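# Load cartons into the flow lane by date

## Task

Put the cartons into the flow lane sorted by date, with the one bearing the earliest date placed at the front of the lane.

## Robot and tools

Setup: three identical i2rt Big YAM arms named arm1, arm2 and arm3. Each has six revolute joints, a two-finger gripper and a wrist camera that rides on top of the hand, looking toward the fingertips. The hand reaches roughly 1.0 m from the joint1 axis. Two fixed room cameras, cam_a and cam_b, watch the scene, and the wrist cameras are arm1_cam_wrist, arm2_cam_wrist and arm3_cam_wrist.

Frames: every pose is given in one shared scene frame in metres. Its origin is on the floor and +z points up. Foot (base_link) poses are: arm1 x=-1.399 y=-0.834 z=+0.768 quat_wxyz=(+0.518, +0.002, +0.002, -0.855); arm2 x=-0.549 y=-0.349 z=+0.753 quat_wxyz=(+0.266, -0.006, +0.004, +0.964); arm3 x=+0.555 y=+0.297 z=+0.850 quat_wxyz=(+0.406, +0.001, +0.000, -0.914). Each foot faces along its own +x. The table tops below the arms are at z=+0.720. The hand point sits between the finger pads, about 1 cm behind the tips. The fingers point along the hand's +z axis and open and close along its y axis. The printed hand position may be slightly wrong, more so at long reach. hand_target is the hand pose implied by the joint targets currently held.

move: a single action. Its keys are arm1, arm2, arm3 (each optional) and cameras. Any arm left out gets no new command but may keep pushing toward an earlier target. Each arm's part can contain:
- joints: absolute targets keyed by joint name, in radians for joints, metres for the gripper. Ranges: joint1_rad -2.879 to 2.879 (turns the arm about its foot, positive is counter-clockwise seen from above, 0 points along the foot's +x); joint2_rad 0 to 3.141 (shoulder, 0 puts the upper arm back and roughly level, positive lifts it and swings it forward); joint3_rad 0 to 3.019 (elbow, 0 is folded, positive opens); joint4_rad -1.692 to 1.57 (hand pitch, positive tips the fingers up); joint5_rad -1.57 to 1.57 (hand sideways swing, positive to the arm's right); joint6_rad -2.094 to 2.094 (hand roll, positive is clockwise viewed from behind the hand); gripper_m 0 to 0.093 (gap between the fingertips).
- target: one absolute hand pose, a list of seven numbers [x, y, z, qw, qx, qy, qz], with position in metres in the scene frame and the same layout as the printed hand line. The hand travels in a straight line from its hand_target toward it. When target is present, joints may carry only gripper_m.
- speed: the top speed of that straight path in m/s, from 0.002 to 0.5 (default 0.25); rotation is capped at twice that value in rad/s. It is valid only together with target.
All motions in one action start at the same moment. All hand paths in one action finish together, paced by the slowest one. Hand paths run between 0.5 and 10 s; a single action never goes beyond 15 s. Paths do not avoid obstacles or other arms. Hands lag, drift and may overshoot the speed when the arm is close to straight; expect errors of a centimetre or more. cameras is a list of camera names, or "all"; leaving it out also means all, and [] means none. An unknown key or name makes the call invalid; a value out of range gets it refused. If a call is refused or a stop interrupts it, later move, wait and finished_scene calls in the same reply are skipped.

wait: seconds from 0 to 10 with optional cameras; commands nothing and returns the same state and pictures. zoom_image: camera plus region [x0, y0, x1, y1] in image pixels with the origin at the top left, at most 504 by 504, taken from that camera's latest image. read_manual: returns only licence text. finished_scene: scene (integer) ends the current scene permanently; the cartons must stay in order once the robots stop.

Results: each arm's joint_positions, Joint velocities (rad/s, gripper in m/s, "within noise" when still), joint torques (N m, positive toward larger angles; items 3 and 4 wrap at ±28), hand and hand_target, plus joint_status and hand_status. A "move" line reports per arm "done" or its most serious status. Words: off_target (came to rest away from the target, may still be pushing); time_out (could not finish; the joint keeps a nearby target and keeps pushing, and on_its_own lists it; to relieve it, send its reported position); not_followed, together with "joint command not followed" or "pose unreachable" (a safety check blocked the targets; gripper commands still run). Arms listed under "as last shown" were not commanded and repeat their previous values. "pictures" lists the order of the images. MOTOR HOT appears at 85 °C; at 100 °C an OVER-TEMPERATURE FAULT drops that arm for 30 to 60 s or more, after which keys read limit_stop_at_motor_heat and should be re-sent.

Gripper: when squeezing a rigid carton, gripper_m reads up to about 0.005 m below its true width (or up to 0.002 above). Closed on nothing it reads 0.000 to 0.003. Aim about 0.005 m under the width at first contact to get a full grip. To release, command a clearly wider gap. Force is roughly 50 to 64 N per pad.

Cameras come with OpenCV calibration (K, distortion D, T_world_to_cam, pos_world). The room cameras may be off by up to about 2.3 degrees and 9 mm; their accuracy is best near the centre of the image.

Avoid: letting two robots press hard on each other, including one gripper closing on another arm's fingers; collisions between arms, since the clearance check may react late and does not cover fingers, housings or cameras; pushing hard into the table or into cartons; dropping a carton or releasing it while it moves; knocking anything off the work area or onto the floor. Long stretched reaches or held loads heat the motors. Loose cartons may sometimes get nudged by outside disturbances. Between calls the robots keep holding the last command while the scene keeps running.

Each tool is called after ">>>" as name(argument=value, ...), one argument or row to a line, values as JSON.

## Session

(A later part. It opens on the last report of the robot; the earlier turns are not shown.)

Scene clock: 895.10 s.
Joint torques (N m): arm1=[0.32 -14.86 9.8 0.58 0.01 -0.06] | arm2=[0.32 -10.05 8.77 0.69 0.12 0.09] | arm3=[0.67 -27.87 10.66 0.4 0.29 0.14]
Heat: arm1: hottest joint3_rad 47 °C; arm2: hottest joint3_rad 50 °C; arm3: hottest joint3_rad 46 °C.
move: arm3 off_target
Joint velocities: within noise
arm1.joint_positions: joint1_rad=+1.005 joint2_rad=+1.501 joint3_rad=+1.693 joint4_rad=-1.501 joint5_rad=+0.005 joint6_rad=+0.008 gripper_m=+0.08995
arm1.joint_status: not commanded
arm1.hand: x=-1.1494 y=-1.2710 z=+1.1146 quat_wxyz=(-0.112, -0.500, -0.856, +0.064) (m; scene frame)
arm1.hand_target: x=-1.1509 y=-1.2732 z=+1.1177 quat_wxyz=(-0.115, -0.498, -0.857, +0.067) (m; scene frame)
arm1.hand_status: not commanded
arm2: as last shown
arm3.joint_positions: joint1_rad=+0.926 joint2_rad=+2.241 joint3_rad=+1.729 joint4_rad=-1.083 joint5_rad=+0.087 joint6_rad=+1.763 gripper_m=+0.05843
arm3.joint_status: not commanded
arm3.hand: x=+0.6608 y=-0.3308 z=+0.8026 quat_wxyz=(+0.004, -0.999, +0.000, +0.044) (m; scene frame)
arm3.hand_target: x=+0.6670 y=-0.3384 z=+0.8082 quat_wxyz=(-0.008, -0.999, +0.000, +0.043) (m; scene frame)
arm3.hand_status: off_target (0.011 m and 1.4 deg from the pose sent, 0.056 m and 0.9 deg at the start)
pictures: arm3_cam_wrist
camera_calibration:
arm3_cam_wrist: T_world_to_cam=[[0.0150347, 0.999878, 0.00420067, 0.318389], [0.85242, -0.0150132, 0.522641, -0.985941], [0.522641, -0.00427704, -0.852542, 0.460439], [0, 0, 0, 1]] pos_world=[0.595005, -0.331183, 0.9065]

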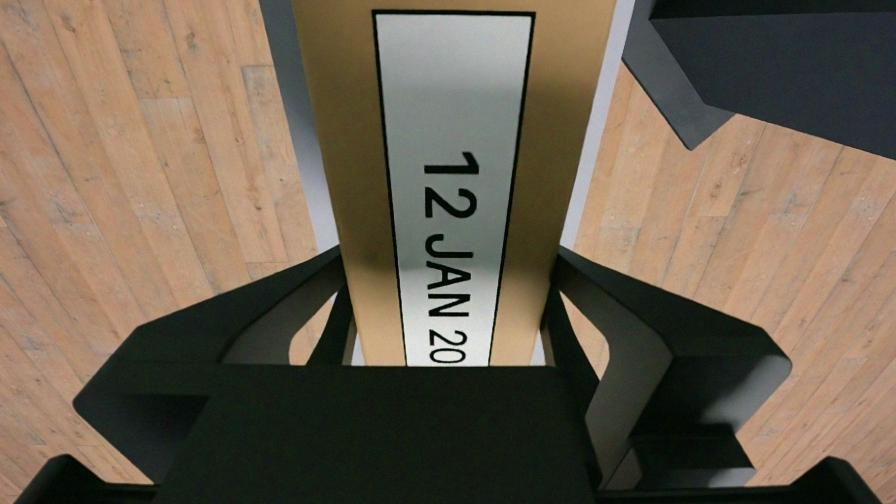

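>>> move(
  arm3={"target": [0.667, -0.340, 0.786, -0.0079, -0.9990, 0.0003, 0.0436], "speed": 0.08},
  cameras=["arm3_cam_wrist"],
)

>>> move(
  arm3={"target": [0.667, -0.339, 0.777, -0.0079, -0.9990, 0.0003, 0.0436], "speed": 0.08},
  cameras=["arm3_cam_wrist"],
)

Scene clock: 898.77 s.
Joint torques (N m): arm1=[0.32 -14.74 9.8 0.57 0.02 -0.06] | arm2=[0.32 -9.99 8.76 0.69 0.12 0.09] | arm3=[0.67 -27.16 10.25 0.51 0.3 0.12]
Heat: arm1: hottest joint3_rad 47 °C; arm2: hottest joint3_rad 50 °C; arm3: hottest joint3_rad 45 °C.
move: arm3 done
Joint velocities: within noise
arm1: as last shown
arm2.joint_positions: joint1_rad=-1.651 joint2_rad=+1.407 joint3_rad=+1.237 joint4_rad=-1.390 joint5_rad=-0.016 joint6_rad=+0.948 gripper_m=+0.08994
arm2.joint_status: not commanded
arm2.hand: x=-0.3166 y=-0.0146 z=+0.9563 quat_wxyz=(-0.001, +0.002, -1.000, -0.003) (m; scene frame)
arm2.hand_target: x=-0.3200 y=-0.0150 z=+0.9501 quat_wxyz=(+0.000, +0.000, -1.000, +0.000) (m; scene frame)
arm2.hand_status: not commanded
arm3.joint_positions: joint1_rad=+0.926 joint2_rad=+2.263 joint3_rad=+1.729 joint4_rad=-1.047 joint5_rad=+0.087 joint6_rad=+1.763 gripper_m=+0.05843
arm3.joint_status: not commanded
arm3.hand: x=+0.6618 y=-0.3354 z=+0.7888 quat_wxyz=(-0.003, -0.999, +0.000, +0.043) (m; scene frame)
arm3.hand_target: x=+0.6670 y=-0.3400 z=+0.7862 quat_wxyz=(-0.008, -0.999, +0.000, +0.043) (m; scene frame)
arm3.hand_status: done (0.007 m and 0.6 deg from the pose sent, 0.020 m and 1.4 deg at the start)
pictures: arm3_cam_wrist
camera_calibration:
arm3_cam_wrist: T_world_to_cam=[[0.0154469, 0.999838, -0.00927229, 0.333403], [0.851051, -0.00827934, 0.525018, -0.978235], [0.524857, -0.0160011, -0.85104, 0.441592], [0, 0, 0, 1]] pos_world=[0.595605, -0.334382, 0.892495]

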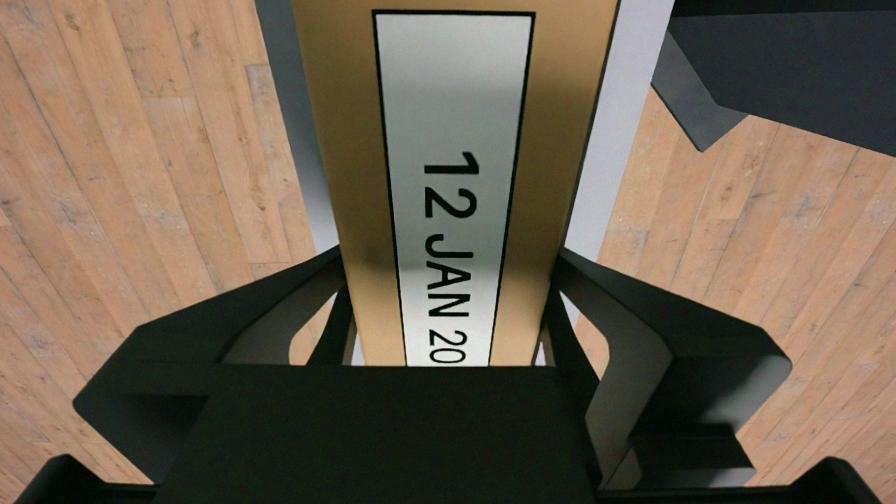

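Scene clock: 899.73 s.
Joint torques (N m): arm1=[0.38 -14.74 9.8 0.59 0.01 -0.06] | arm2=[0.38 -10.05 8.77 0.68 0.12 0.09] | arm3=[0.91 -26.17 9.63 0.55 0.31 0.14]
Heat: arm1: hottest joint3_rad 47 °C; arm2: hottest joint3_rad 50 °C; arm3: hottest joint3_rad 45 °C.
move: arm3 off_target
Joint velocities: within noise
arm1, arm2: as last shown
arm3.joint_positions: joint1_rad=+0.926 joint2_rad=+2.266 joint3_rad=+1.729 joint4_rad=-1.031 joint5_rad=+0.087 joint6_rad=+1.763 gripper_m=+0.05843
arm3.joint_status: not commanded
arm3.hand: x=+0.6624 y=-0.3388 z=+0.7869 quat_wxyz=(-0.009, -0.999, +0.000, +0.041) (m; scene frame)
arm3.hand_target: x=+0.6670 y=-0.3388 z=+0.7772 quat_wxyz=(-0.008, -0.999, +0.000, +0.044) (m; scene frame)
arm3.hand_status: off_target (0.011 m and 0.3 deg from the pose sent, 0.013 m and 0.6 deg at the start)
pictures: arm3_cam_wrist
camera_calibration:
arm3_cam_wrist: T_world_to_cam=[[0.0155834, 0.999628, -0.0223667, 0.346883], [0.849719, -0.00144963, 0.527233, -0.976368], [0.527005, -0.0272215, -0.849426, 0.433067], [0, 0, 0, 1]] pos_world=[0.596005, -0.336381, 0.890391]

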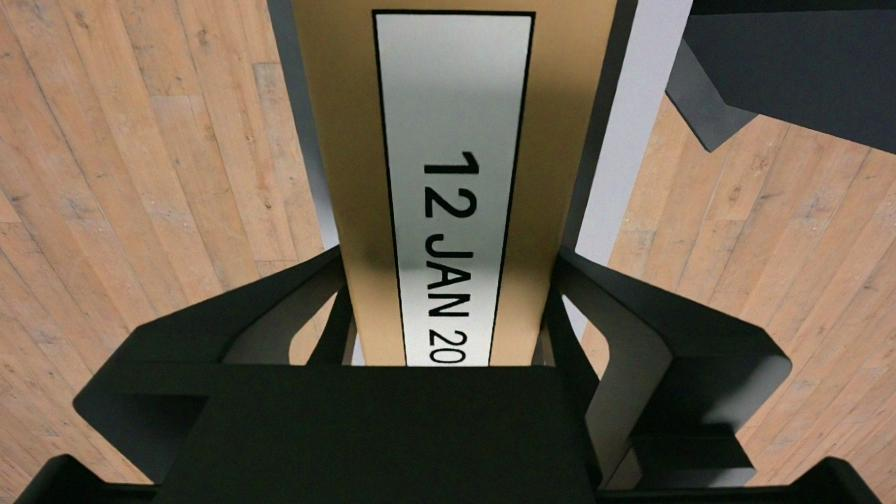

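>>> move(
  arm3={"joints": {"gripper_m": 0.075}},
  cameras=[],
)

>>> move(
  arm3={"target": [0.66, -0.336, 0.92, 0, -0.999, 0, 0.0436], "speed": 0.3},
  cameras=["arm3_cam_wrist", "cam_b"],
)

>>> wait(
  seconds=3,
  cameras=["arm3_cam_wrist", "cam_b"],
)

Scene clock: 902.93 s.
Joint torques (N m): arm1=[0.38 -14.8 9.8 0.57 0.02 -0.06] | arm2=[0.38 -10.05 8.77 0.68 0.12 0.09] | arm3=[0.62 -26.46 9.69 0.61 0.28 0.14]
Heat: arm1: hottest joint3_rad 47 °C; arm2: hottest joint3_rad 50 °C; arm3: hottest joint3_rad 45 °C.
move: arm3 done
Joint velocities: within noise
arm1, arm2: as last shown
arm3.joint_positions: joint1_rad=+0.926 joint2_rad=+2.266 joint3_rad=+1.729 joint4_rad=-1.030 joint5_rad=+0.088 joint6_rad=+1.763 gripper_m=+0.07483
arm3.joint_status: all done
arm3.hand: x=+0.6623 y=-0.3391 z=+0.7869 quat_wxyz=(-0.010, -0.999, +0.000, +0.042) (m; scene frame)
arm3.hand_target: x=+0.6669 y=-0.3389 z=+0.7772 quat_wxyz=(-0.008, -0.999, +0.000, +0.044) (m; scene frame)
arm3.hand_status: not commanded
pictures: none
No camera images: "cameras" was empty.

Scene clock: 904.30 s.
Joint torques (N m): arm1=[0.32 -14.74 9.8 0.61 0.02 -0.06] | arm2=[0.38 -9.99 8.79 0.69 0.12 0.09] | arm3=[-0.15 -24.7 13.37 -0.05 0.16 0.04]
Heat: arm1: hottest joint3_rad 47 °C; arm2: hottest joint3_rad 50 °C; arm3: hottest joint3_rad 45 °C.
move: arm3 done
Joint velocities: within noise
arm1, arm2: as last shown
arm3.joint_positions: joint1_rad=+0.926 joint2_rad=+2.096 joint3_rad=+1.816 joint4_rad=-1.306 joint5_rad=+0.088 joint6_rad=+1.763 gripper_m=+0.07494
arm3.joint_status: not commanded
arm3.hand: x=+0.6598 y=-0.3276 z=+0.9233 quat_wxyz=(-0.001, -0.999, +0.000, +0.044) (m; scene frame)
arm3.hand_target: x=+0.6599 y=-0.3357 z=+0.9200 quat_wxyz=(+0.000, -0.999, +0.000, +0.044) (m; scene frame)
arm3.hand_status: done (0.009 m and 0.1 deg from the pose sent, 0.133 m and 1.1 deg at the start)
pictures: arm3_cam_wrist, cam_b
camera_calibration:
arm3_cam_wrist: T_world_to_cam=[[0.0154673, 0.999867, -0.00508489, 0.322978], [0.852106, -0.0105204, 0.523263, -1.04692], [0.52314, -0.0124263, -0.852156, 0.560624], [0, 0, 0, 1]] pos_world=[0.593805, -0.326982, 1.0272]

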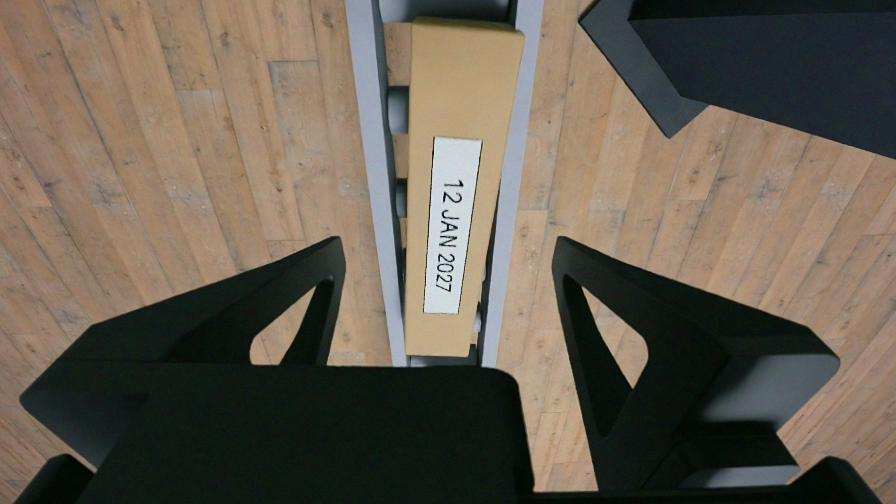

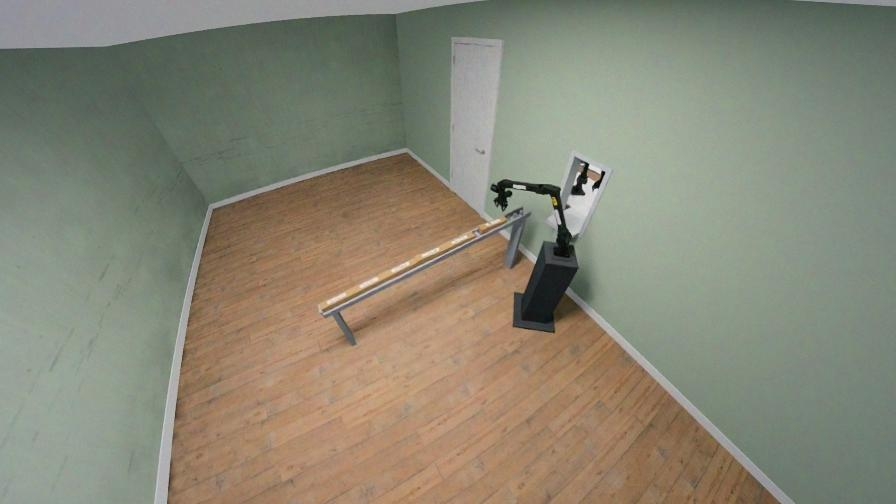

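Scene clock: 907.30 s.
Joint torques (N m): arm1=[0.26 -14.8 9.78 0.58 0.02 -0.06] | arm2=[0.32 -10.05 8.79 0.69 0.12 0.09] | arm3=[-0.09 -24.7 13.34 -0.05 0.17 0.04]
Heat: arm1: hottest joint3_rad 47 °C; arm2: hottest joint3_rad 50 °C; arm3: hottest joint3_rad 46 °C.
Joint velocities: within noise
arm1.joint_positions: joint1_rad=+1.005 joint2_rad=+1.501 joint3_rad=+1.693 joint4_rad=-1.501 joint5_rad=+0.005 joint6_rad=+0.008 gripper_m=+0.08995
arm1.joint_status: not commanded
arm1.hand: x=-1.1494 y=-1.2710 z=+1.1146 quat_wxyz=(-0.112, -0.500, -0.856, +0.064) (m; scene frame)
arm1.hand_target: x=-1.1509 y=-1.2732 z=+1.1177 quat_wxyz=(-0.115, -0.498, -0.857, +0.067) (m; scene frame)
arm1.hand_status: not commanded
arm2.joint_positions: joint1_rad=-1.651 joint2_rad=+1.407 joint3_rad=+1.237 joint4_rad=-1.390 joint5_rad=-0.016 joint6_rad=+0.948 gripper_m=+0.08994
arm2.joint_status: not commanded
arm2.hand: x=-0.3166 y=-0.0146 z=+0.9563 quat_wxyz=(-0.001, +0.002, -1.000, -0.003) (m; scene frame)
arm2.hand_target: x=-0.3200 y=-0.0150 z=+0.9501 quat_wxyz=(+0.000, +0.000, -1.000, +0.000) (m; scene frame)
arm2.hand_status: not commanded
arm3.joint_positions: joint1_rad=+0.926 joint2_rad=+2.096 joint3_rad=+1.816 joint4_rad=-1.306 joint5_rad=+0.088 joint6_rad=+1.763 gripper_m=+0.07494
arm3.joint_status: not commanded
arm3.hand: x=+0.6598 y=-0.3276 z=+0.9233 quat_wxyz=(-0.001, -0.999, +0.000, +0.044) (m; scene frame)
arm3.hand_target: x=+0.6599 y=-0.3357 z=+0.9200 quat_wxyz=(+0.000, -0.999, +0.000, +0.044) (m; scene frame)
arm3.hand_status: done (0.009 m and 0.1 deg from the pose sent, 0.133 m and 1.1 deg at the start)
wait: 3.00 s; at rest by 0.27 s
pictures: arm3_cam_wrist, cam_b
camera_calibration:
arm3_cam_wrist: T_world_to_cam=[[0.0154673, 0.999867, -0.00508489, 0.322978], [0.852106, -0.0105204, 0.523263, -1.04692], [0.52314, -0.0124263, -0.852156, 0.560624], [0, 0, 0, 1]] pos_world=[0.593805, -0.326982, 1.0272]

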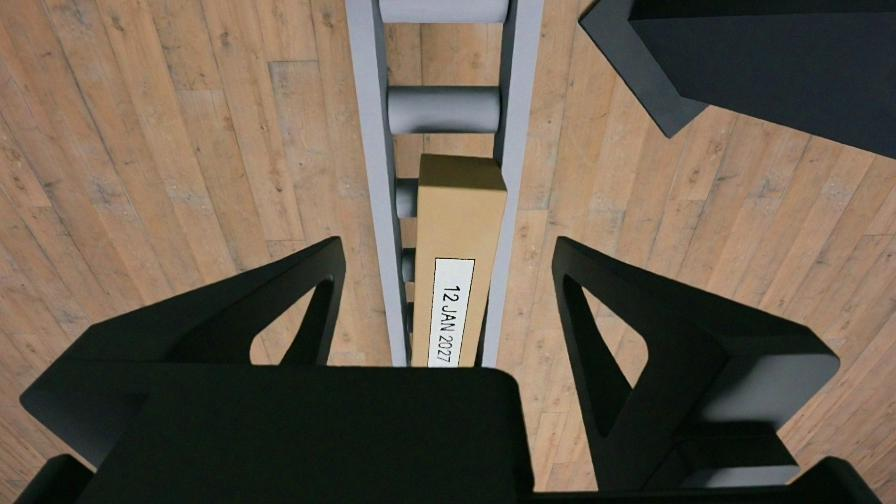

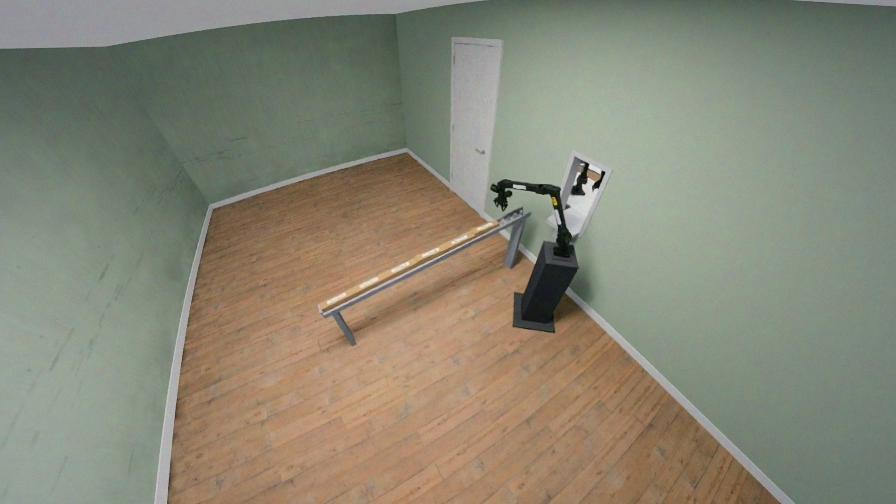

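>>> zoom_image(
  camera="arm3_cam_wrist",
  region=[320, 0, 580, 200],
)

Scaled by 1.938 from the camera's 896x504 image, which has a finer 1280x720 frame.

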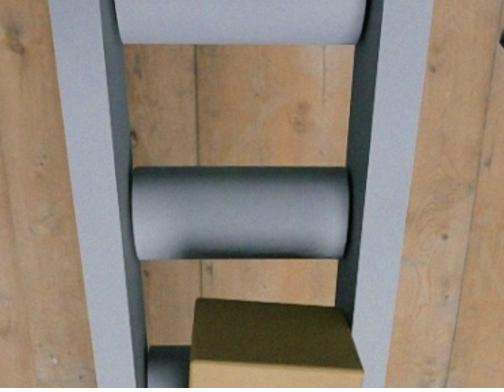

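>>> move(
  arm1={"joints": {"joint1_rad": -2.6, "joint2_rad": 1.2, "joint3_rad": 1.6, "joint4_rad": -1.5, "joint5_rad": 0, "joint6_rad": 0}},
  arm2={"joints": {"joint1_rad": -1.2, "joint2_rad": 1.0, "joint3_rad": 1.4, "joint4_rad": -1.5, "joint5_rad": 0, "joint6_rad": 0}},
  cameras=["arm1_cam_wrist", "arm2_cam_wrist", "arm3_cam_wrist", "cam_a", "cam_b"],
)

Scene clock: 1001.47 s.
Joint torques (N m): arm1=[-0.26 -10.34 10.26 0.77 0.01 -0.04] | arm2=[0.62 -4.01 12.45 0.88 0.05 -0.12] | arm3=[0.03 -24.59 13.39 -0.05 0.15 0.02]
Heat: arm1: hottest joint3_rad 47 °C; arm2: hottest joint3_rad 49 °C; arm3: hottest joint3_rad 49 °C.
move: arm1 done; arm2 done
Joint velocities: within noise
arm1.joint_positions: joint1_rad=-2.586 joint2_rad=+1.212 joint3_rad=+1.586 joint4_rad=-1.497 joint5_rad=+0.001 joint6_rad=+0.008 gripper_m=+0.09001
arm1.joint_status: all done
arm1.hand: x=-1.4296 y=-0.4229 z=+1.1966 quat_wxyz=(+0.153, -0.712, +0.666, +0.164) (m; scene frame)
arm1.hand_target: x=-1.4239 y=-0.4259 z=+1.2074 quat_wxyz=(+0.162, -0.708, +0.666, +0.171) (m; scene frame)
arm1.hand_status: not commanded
arm2.joint_positions: joint1_rad=-1.210 joint2_rad=+1.001 joint3_rad=+1.373 joint4_rad=-1.493 joint5_rad=-0.002 joint6_rad=+0.011 gripper_m=+0.08997
arm2.joint_status: all done
arm2.hand: x=-0.4924 y=-0.0124 z=+1.1530 quat_wxyz=(-0.170, +0.623, -0.751, -0.137) (m; scene frame)
arm2.hand_target: x=-0.4954 y=-0.0114 z=+1.1651 quat_wxyz=(-0.178, +0.629, -0.743, -0.143) (m; scene frame)
arm2.hand_status: not commanded
arm3: as last shown
pictures: arm1_cam_wrist, arm2_cam_wrist, arm3_cam_wrist, cam_a, cam_b
camera_calibration:
arm1_cam_wrist: T_world_to_cam=[[0.996495, 0.0812334, -0.0199779, 1.48617], [0.0836439, -0.97124, 0.222926, -0.560156], [-0.00129432, -0.223815, -0.974631, 1.19325], [0, 0, 0, 1]] pos_world=[-1.43256, -0.397706, 1.31754]
arm2_cam_wrist: T_world_to_cam=[[0.982065, -0.187587, 0.01896, 0.457406], [-0.188175, -0.96891, 0.160633, -0.281875], [-0.011762, -0.161319, -0.986832, 1.25293], [0, 0, 0, 1]] pos_world=[-0.487507, 0.014814, 1.27304]
arm3_cam_wrist: T_world_to_cam=[[0.0154673, 0.999867, -0.00508489, 0.322978], [0.852106, -0.0105204, 0.523263, -1.04692], [0.52314, -0.0124263, -0.852156, 0.560624], [0, 0, 0, 1]] pos_world=[0.593805, -0.326982, 1.0272]

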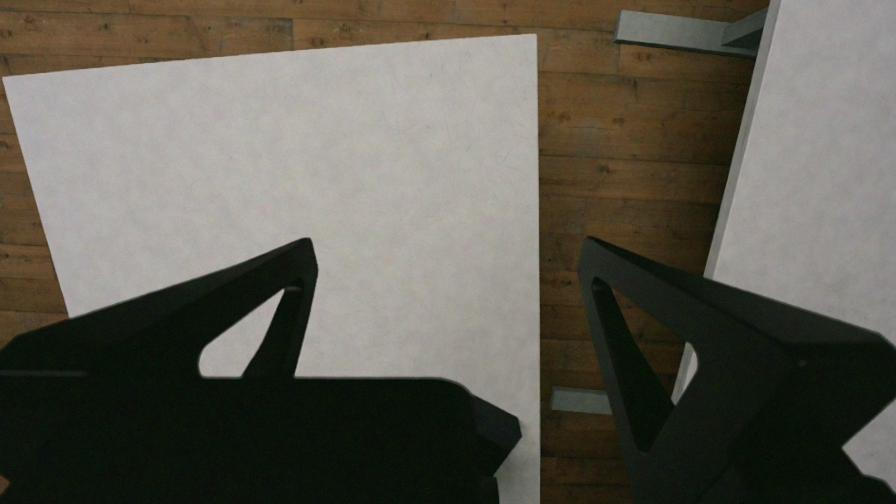

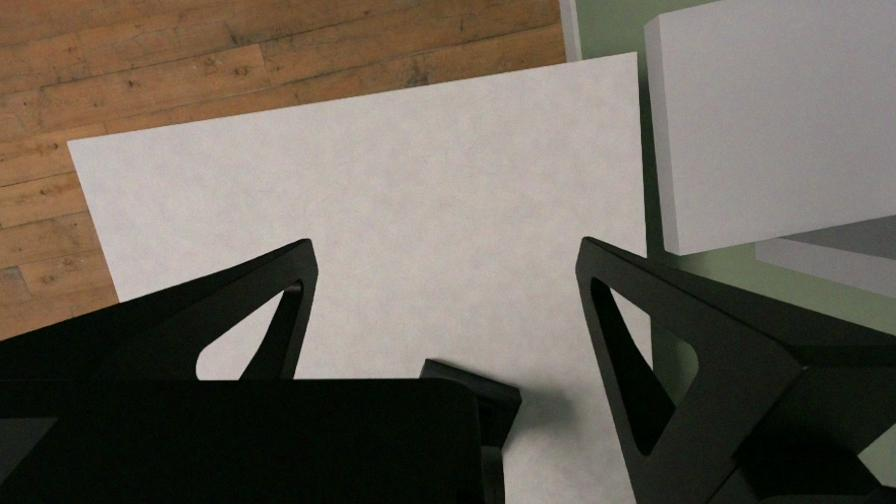

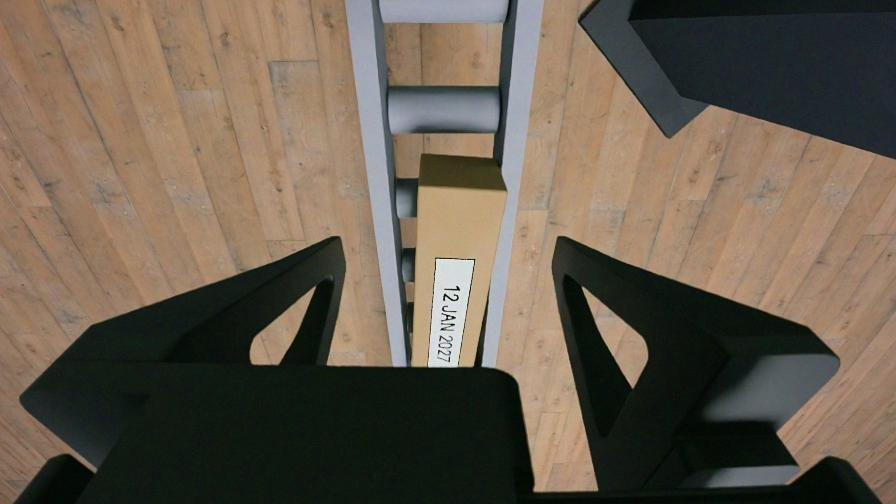

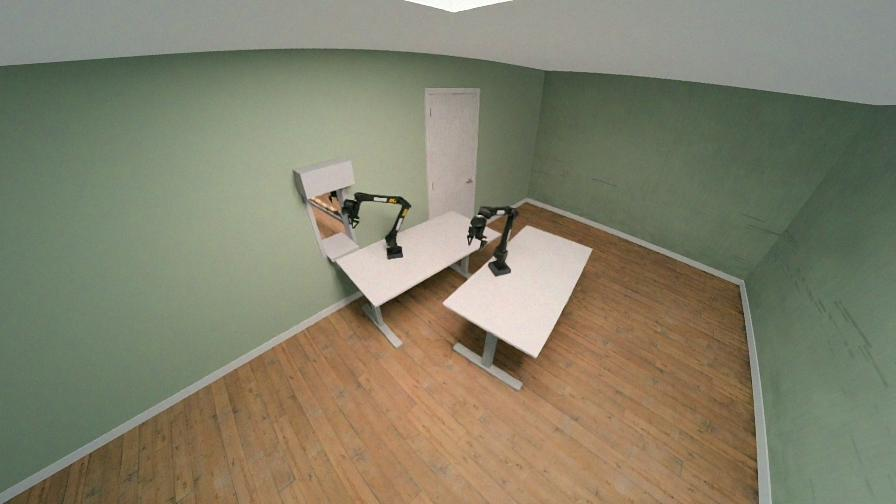

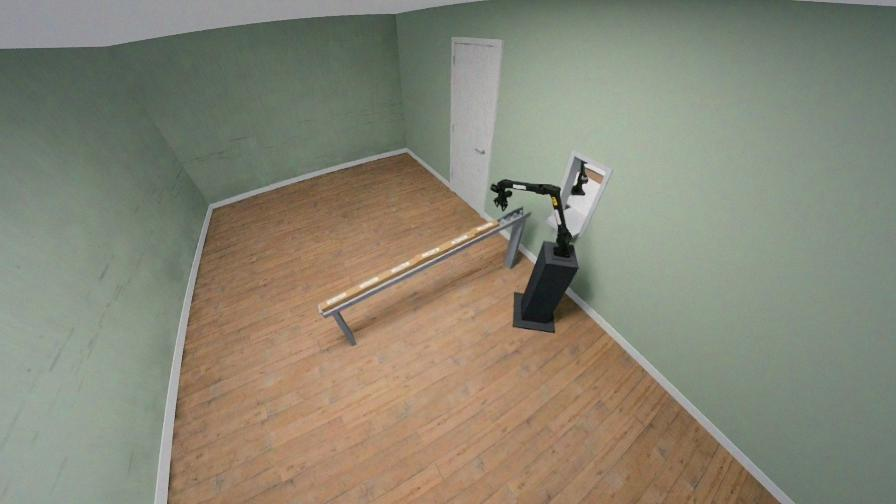

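>>> move(
  arm2={"joints": {"joint1_rad": 2.28, "joint2_rad": 1.2, "joint3_rad": 1.6, "joint4_rad": -1.5, "joint5_rad": 0, "joint6_rad": 0}},
  cameras=["arm2_cam_wrist"],
)

Scene clock: 1060.07 s.
Joint torques (N m): arm1=[-0.32 -10.34 10.26 0.77 0.02 -0.04] | arm2=[0.5 -7.36 15.25 0.95 0.01 -0.11] | arm3=[-0.09 -24.94 13.39 -0.09 0.17 0.04]
Heat: arm1: hottest joint3_rad 48 °C; arm2: hottest joint3_rad 53 °C; arm3: hottest joint3_rad 50 °C.
move: arm2 done
Joint velocities: within noise
arm1, arm3: as last shown
arm2.joint_positions: joint1_rad=+2.271 joint2_rad=+1.204 joint3_rad=+1.538 joint4_rad=-1.496 joint5_rad=-0.001 joint6_rad=+0.009 gripper_m=+0.09002
arm2.joint_status: all done
arm2.hand: x=-0.4874 y=-0.7472 z=+1.1662 quat_wxyz=(+0.163, +0.638, +0.741, -0.132) (m; scene frame)
arm2.hand_target: x=-0.4838 y=-0.7494 z=+1.1962 quat_wxyz=(+0.186, +0.627, +0.742, -0.152) (m; scene frame)
arm2.hand_status: not commanded
pictures: arm2_cam_wrist
camera_calibration:
arm2_cam_wrist: T_world_to_cam=[[-0.988484, -0.151317, 0.00167904, -0.598744], [-0.148595, 0.972683, 0.178349, 0.454328], [-0.0286203, 0.176045, -0.983966, 1.38801], [0, 0, 0, 1]] pos_world=[-0.484613, -0.77687, 1.28573]

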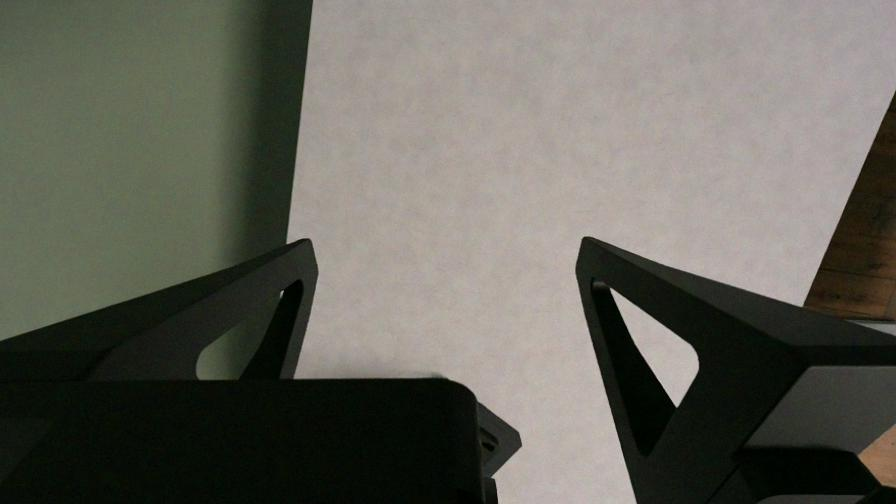

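>>> move(
  arm3={"joints": {"joint1_rad": -0.11, "joint2_rad": 1.25, "joint3_rad": 0.92, "joint4_rad": -1.22, "joint5_rad": 0, "joint6_rad": 0.726, "gripper_m": 0.09}},
  arm2={"joints": {"joint1_rad": 2.28, "joint2_rad": 1.2, "joint3_rad": 1.6, "joint4_rad": -1.4, "joint5_rad": 0, "joint6_rad": 0}},
  cameras=["arm2_cam_wrist", "arm3_cam_wrist", "cam_b"],
)

>>> move(
  arm3={"joints": {"joint1_rad": -0.11, "joint2_rad": 1.667, "joint3_rad": 1.11, "joint4_rad": -1.004, "joint5_rad": 0, "joint6_rad": 0.726, "gripper_m": 0.09}},
  cameras=[],
)

Scene clock: 1144.83 s.
Joint torques (N m): arm1=[-0.21 -10.29 10.26 0.77 0.02 -0.04] | arm2=[0.56 -7.47 15.38 1.84 0.01 -0.11] | arm3=[-0.38 -12.04 10.26 0.36 -0.01 -0.02]
Heat: arm1: hottest joint3_rad 48 °C; arm2: hottest joint3_rad 65 °C; arm3: hottest joint3_rad 50 °C.
move: arm2 done; arm3 done
Joint velocities: within noise
arm1: as last shown
arm2.joint_positions: joint1_rad=+2.271 joint2_rad=+1.204 joint3_rad=+1.538 joint4_rad=-1.413 joint5_rad=-0.001 joint6_rad=+0.009 gripper_m=+0.09002
arm2.joint_status: all done
arm2.hand: x=-0.4845 y=-0.7651 z=+1.1753 quat_wxyz=(+0.193, +0.631, +0.734, -0.158) (m; scene frame)
arm2.hand_target: x=-0.4803 y=-0.7702 z=+1.2085 quat_wxyz=(+0.222, +0.618, +0.732, -0.183) (m; scene frame)
arm2.hand_status: not commanded
arm3.joint_positions: joint1_rad=-0.102 joint2_rad=+1.259 joint3_rad=+0.921 joint4_rad=-1.219 joint5_rad=+0.003 joint6_rad=+0.735 gripper_m=+0.08991
arm3.joint_status: all done
arm3.hand: x=+0.3057 y=+0.0741 z=+0.9889 quat_wxyz=(-0.004, -1.000, +0.000, +0.005) (m; scene frame)
arm3.hand_target: x=+0.3048 y=+0.0764 z=+0.9912 quat_wxyz=(-0.007, -1.000, +0.000, +0.007) (m; scene frame)
arm3.hand_status: not commanded
pictures: arm2_cam_wrist, arm3_cam_wrist, cam_b
camera_calibration:
arm2_cam_wrist: T_world_to_cam=[[-0.988591, -0.150622, 0.000896706, -0.597278], [-0.149836, 0.984006, 0.0963405, 0.575027], [-0.0153934, 0.095107, -0.995348, 1.35801], [0, 0, 0, 1]] pos_world=[-0.4834, -0.784949, 1.29683]
arm3_cam_wrist: T_world_to_cam=[[0.0157102, 0.999827, -0.00995294, -0.0681271], [0.809104, -0.00686374, 0.587626, -0.826039], [0.587456, -0.0172847, -0.809072, 0.744784], [0, 0, 0, 1]] pos_world=[0.231893, 0.0753189, 1.08731]

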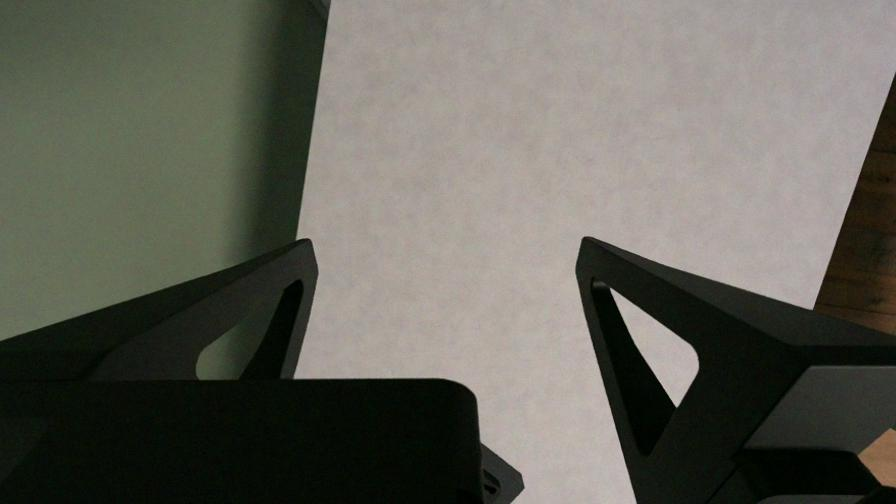

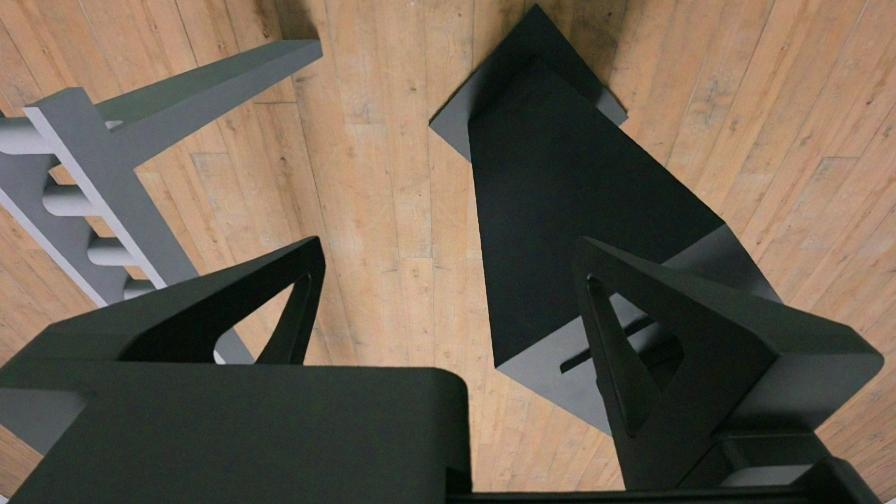

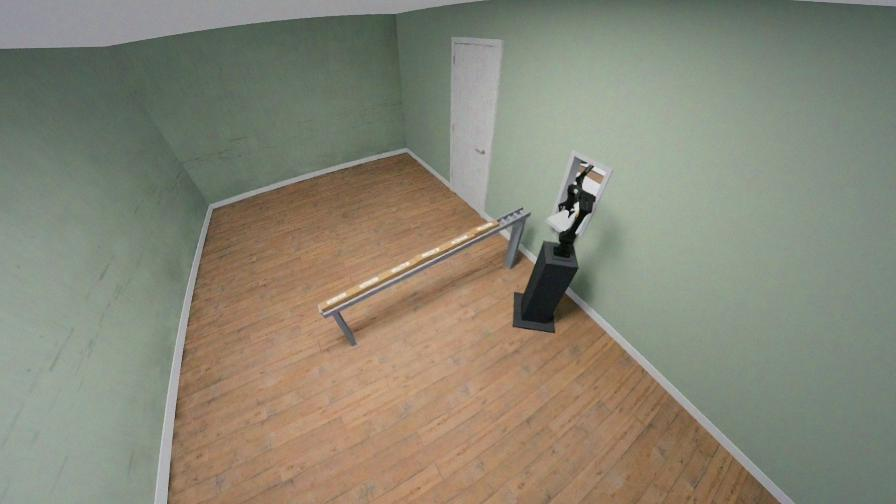

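Scene clock: 1146.13 s.
Joint torques (N m): arm1=[-0.32 -10.34 10.25 0.77 0.01 -0.04] | arm2=[0.56 -7.53 15.36 1.85 0.01 -0.11] | arm3=[-0.73 -17.55 11.6 0.64 0.01 -0.01]
Heat: arm1: hottest joint3_rad 48 °C; arm2: hottest joint3_rad 65 °C; arm3: hottest joint3_rad 50 °C.
move: arm3 done
Joint velocities: within noise
arm1, arm2: as last shown
arm2.hand: x=-0.4845 y=-0.7652 z=+1.1754 quat_wxyz=(+0.194, +0.631, +0.734, -0.158) (m; scene frame)
arm2.hand_target: x=-0.4803 y=-0.7703 z=+1.2085 quat_wxyz=(+0.222, +0.618, +0.732, -0.183) (m; scene frame)
arm3.joint_positions: joint1_rad=-0.102 joint2_rad=+1.665 joint3_rad=+1.083 joint4_rad=-1.012 joint5_rad=+0.003 joint6_rad=+0.733 gripper_m=+0.08991
arm3.joint_status: all done
arm3.hand: x=+0.2284 y=+0.0041 z=+0.8950 quat_wxyz=(+0.009, -1.000, -0.001, -0.008) (m; scene frame)
arm3.hand_target: x=+0.2158 y=-0.0027 z=+0.9027 quat_wxyz=(-0.003, -1.000, +0.000, +0.003) (m; scene frame)
arm3.hand_status: not commanded
pictures: none
No camera images: "cameras" was empty.

>>> move(
  arm1={"joints": {"joint1_rad": 0, "joint2_rad": 1.0, "joint3_rad": 2.3, "joint4_rad": -1.5, "joint5_rad": 0, "joint6_rad": 0}},
  arm2={"joints": {"joint1_rad": 0, "joint2_rad": 1.0, "joint3_rad": 2.3, "joint4_rad": -1.5, "joint5_rad": 0, "joint6_rad": 0}},
  arm3={"joints": {"joint1_rad": 0.3, "joint2_rad": 1.0, "joint3_rad": 2.3, "joint4_rad": -1.5, "joint5_rad": 0, "joint6_rad": 0}},
  cameras=["arm1_cam_wrist", "arm2_cam_wrist", "arm3_cam_wrist"],
)

Scene clock: 1165.20 s.
Joint torques (N m): arm1=[2.02 0.32 5.3 1.55 0.11 -0.05] | arm2=[-0.85 2.14 6.3 1.66 -0.05 -0.11] | arm3=[0.15 -0.21 6.26 1.55 0.07 -0.04]
Heat: arm1: hottest joint3_rad 48 °C; arm2: hottest joint3_rad 66 °C; arm3: hottest joint3_rad 48 °C.
move: arm1 done; arm2 done; arm3 done
Joint velocities: within noise
arm1.joint_positions: joint1_rad=-0.017 joint2_rad=+1.003 joint3_rad=+2.289 joint4_rad=-1.497 joint5_rad=-0.001 joint6_rad=+0.007 gripper_m=+0.09004
arm1.joint_status: all done
arm1.hand: x=-1.5074 y=-1.0344 z=+1.5674 quat_wxyz=(-0.322, -0.671, -0.396, +0.537) (m; scene frame)
arm1.hand_target: x=-1.5015 y=-1.0309 z=+1.5714 quat_wxyz=(-0.327, -0.663, -0.402, +0.540) (m; scene frame)
arm1.hand_status: not commanded
arm2.joint_positions: joint1_rad=+0.012 joint2_rad=+1.003 joint3_rad=+2.283 joint4_rad=-1.491 joint5_rad=+0.001 joint6_rad=+0.009 gripper_m=+0.09005
arm2.joint_status: all done
arm2.hand: x=-0.7511 y=-0.2257 z=+1.5504 quat_wxyz=(-0.158, +0.754, -0.209, -0.603) (m; scene frame)
arm2.hand_target: x=-0.7429 y=-0.2276 z=+1.5548 quat_wxyz=(-0.165, +0.750, -0.209, -0.605) (m; scene frame)
arm2.hand_status: not commanded
arm3.joint_positions: joint1_rad=+0.301 joint2_rad=+1.004 joint3_rad=+2.290 joint4_rad=-1.491 joint5_rad=-0.001 joint6_rad=+0.008 gripper_m=+0.08994
arm3.joint_status: all done
arm3.hand: x=+0.4585 y=+0.0941 z=+1.6527 quat_wxyz=(-0.343, -0.656, -0.415, +0.529) (m; scene frame)
arm3.hand_target: x=+0.4608 y=+0.1000 z=+1.6549 quat_wxyz=(-0.341, -0.653, -0.416, +0.533) (m; scene frame)
arm3.hand_status: not commanded
pictures: arm1_cam_wrist, arm2_cam_wrist, arm3_cam_wrist
camera_calibration:
arm1_cam_wrist: T_world_to_cam=[[-0.889737, 0.456404, -0.00792628, -0.853458], [0.360494, 0.6919, -0.625554, 2.23737], [-0.280021, -0.559436, -0.78014, 0.345569], [0, 0, 0, 1]] pos_world=[-1.46915, -0.965195, 1.66243]
arm2_cam_wrist: T_world_to_cam=[[0.515424, 0.856912, -0.00638227, 0.588492], [0.628006, -0.382785, -0.677557, 1.44373], [-0.58305, 0.345221, -0.735442, 0.903079], [0, 0, 0, 1]] pos_world=[-0.683451, -0.263409, 1.64613]
arm3_cam_wrist: T_world_to_cam=[[-0.906579, 0.421238, -0.0259418, 0.419828], [0.330643, 0.670715, -0.66394, 0.884455], [-0.262277, -0.610491, -0.747336, 1.53581], [0, 0, 0, 1]] pos_world=[0.490975, 0.167532, 1.74588]

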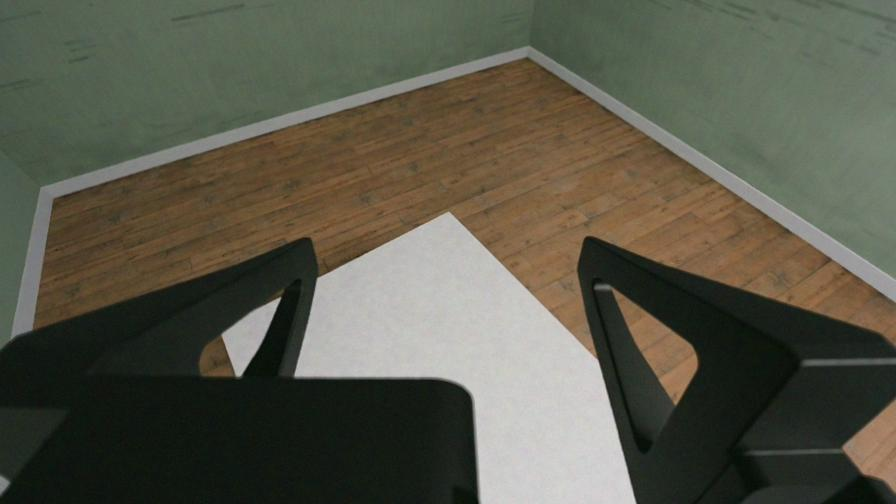

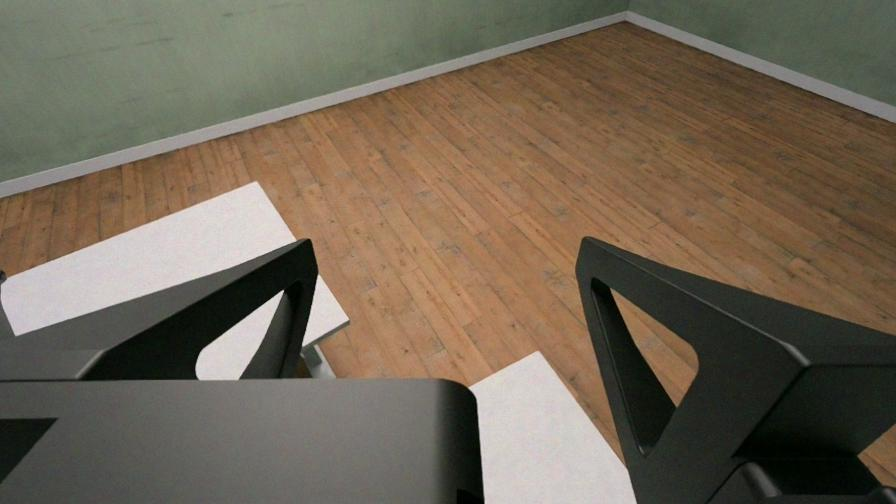

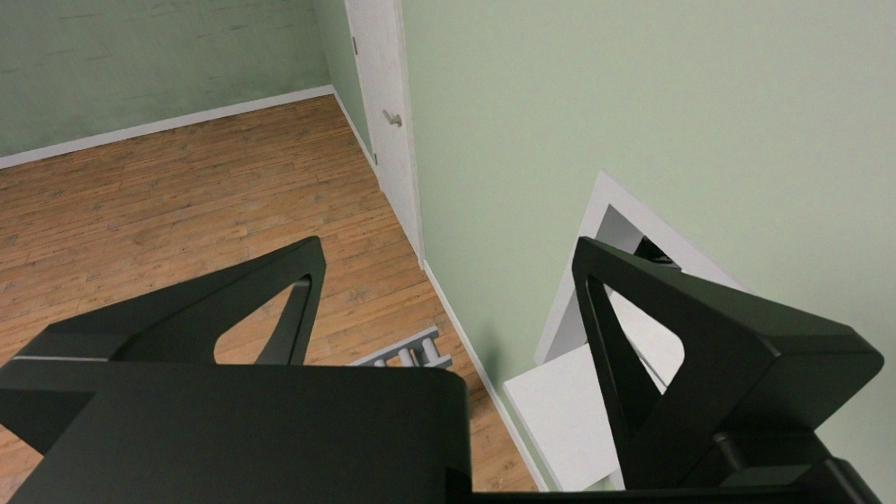

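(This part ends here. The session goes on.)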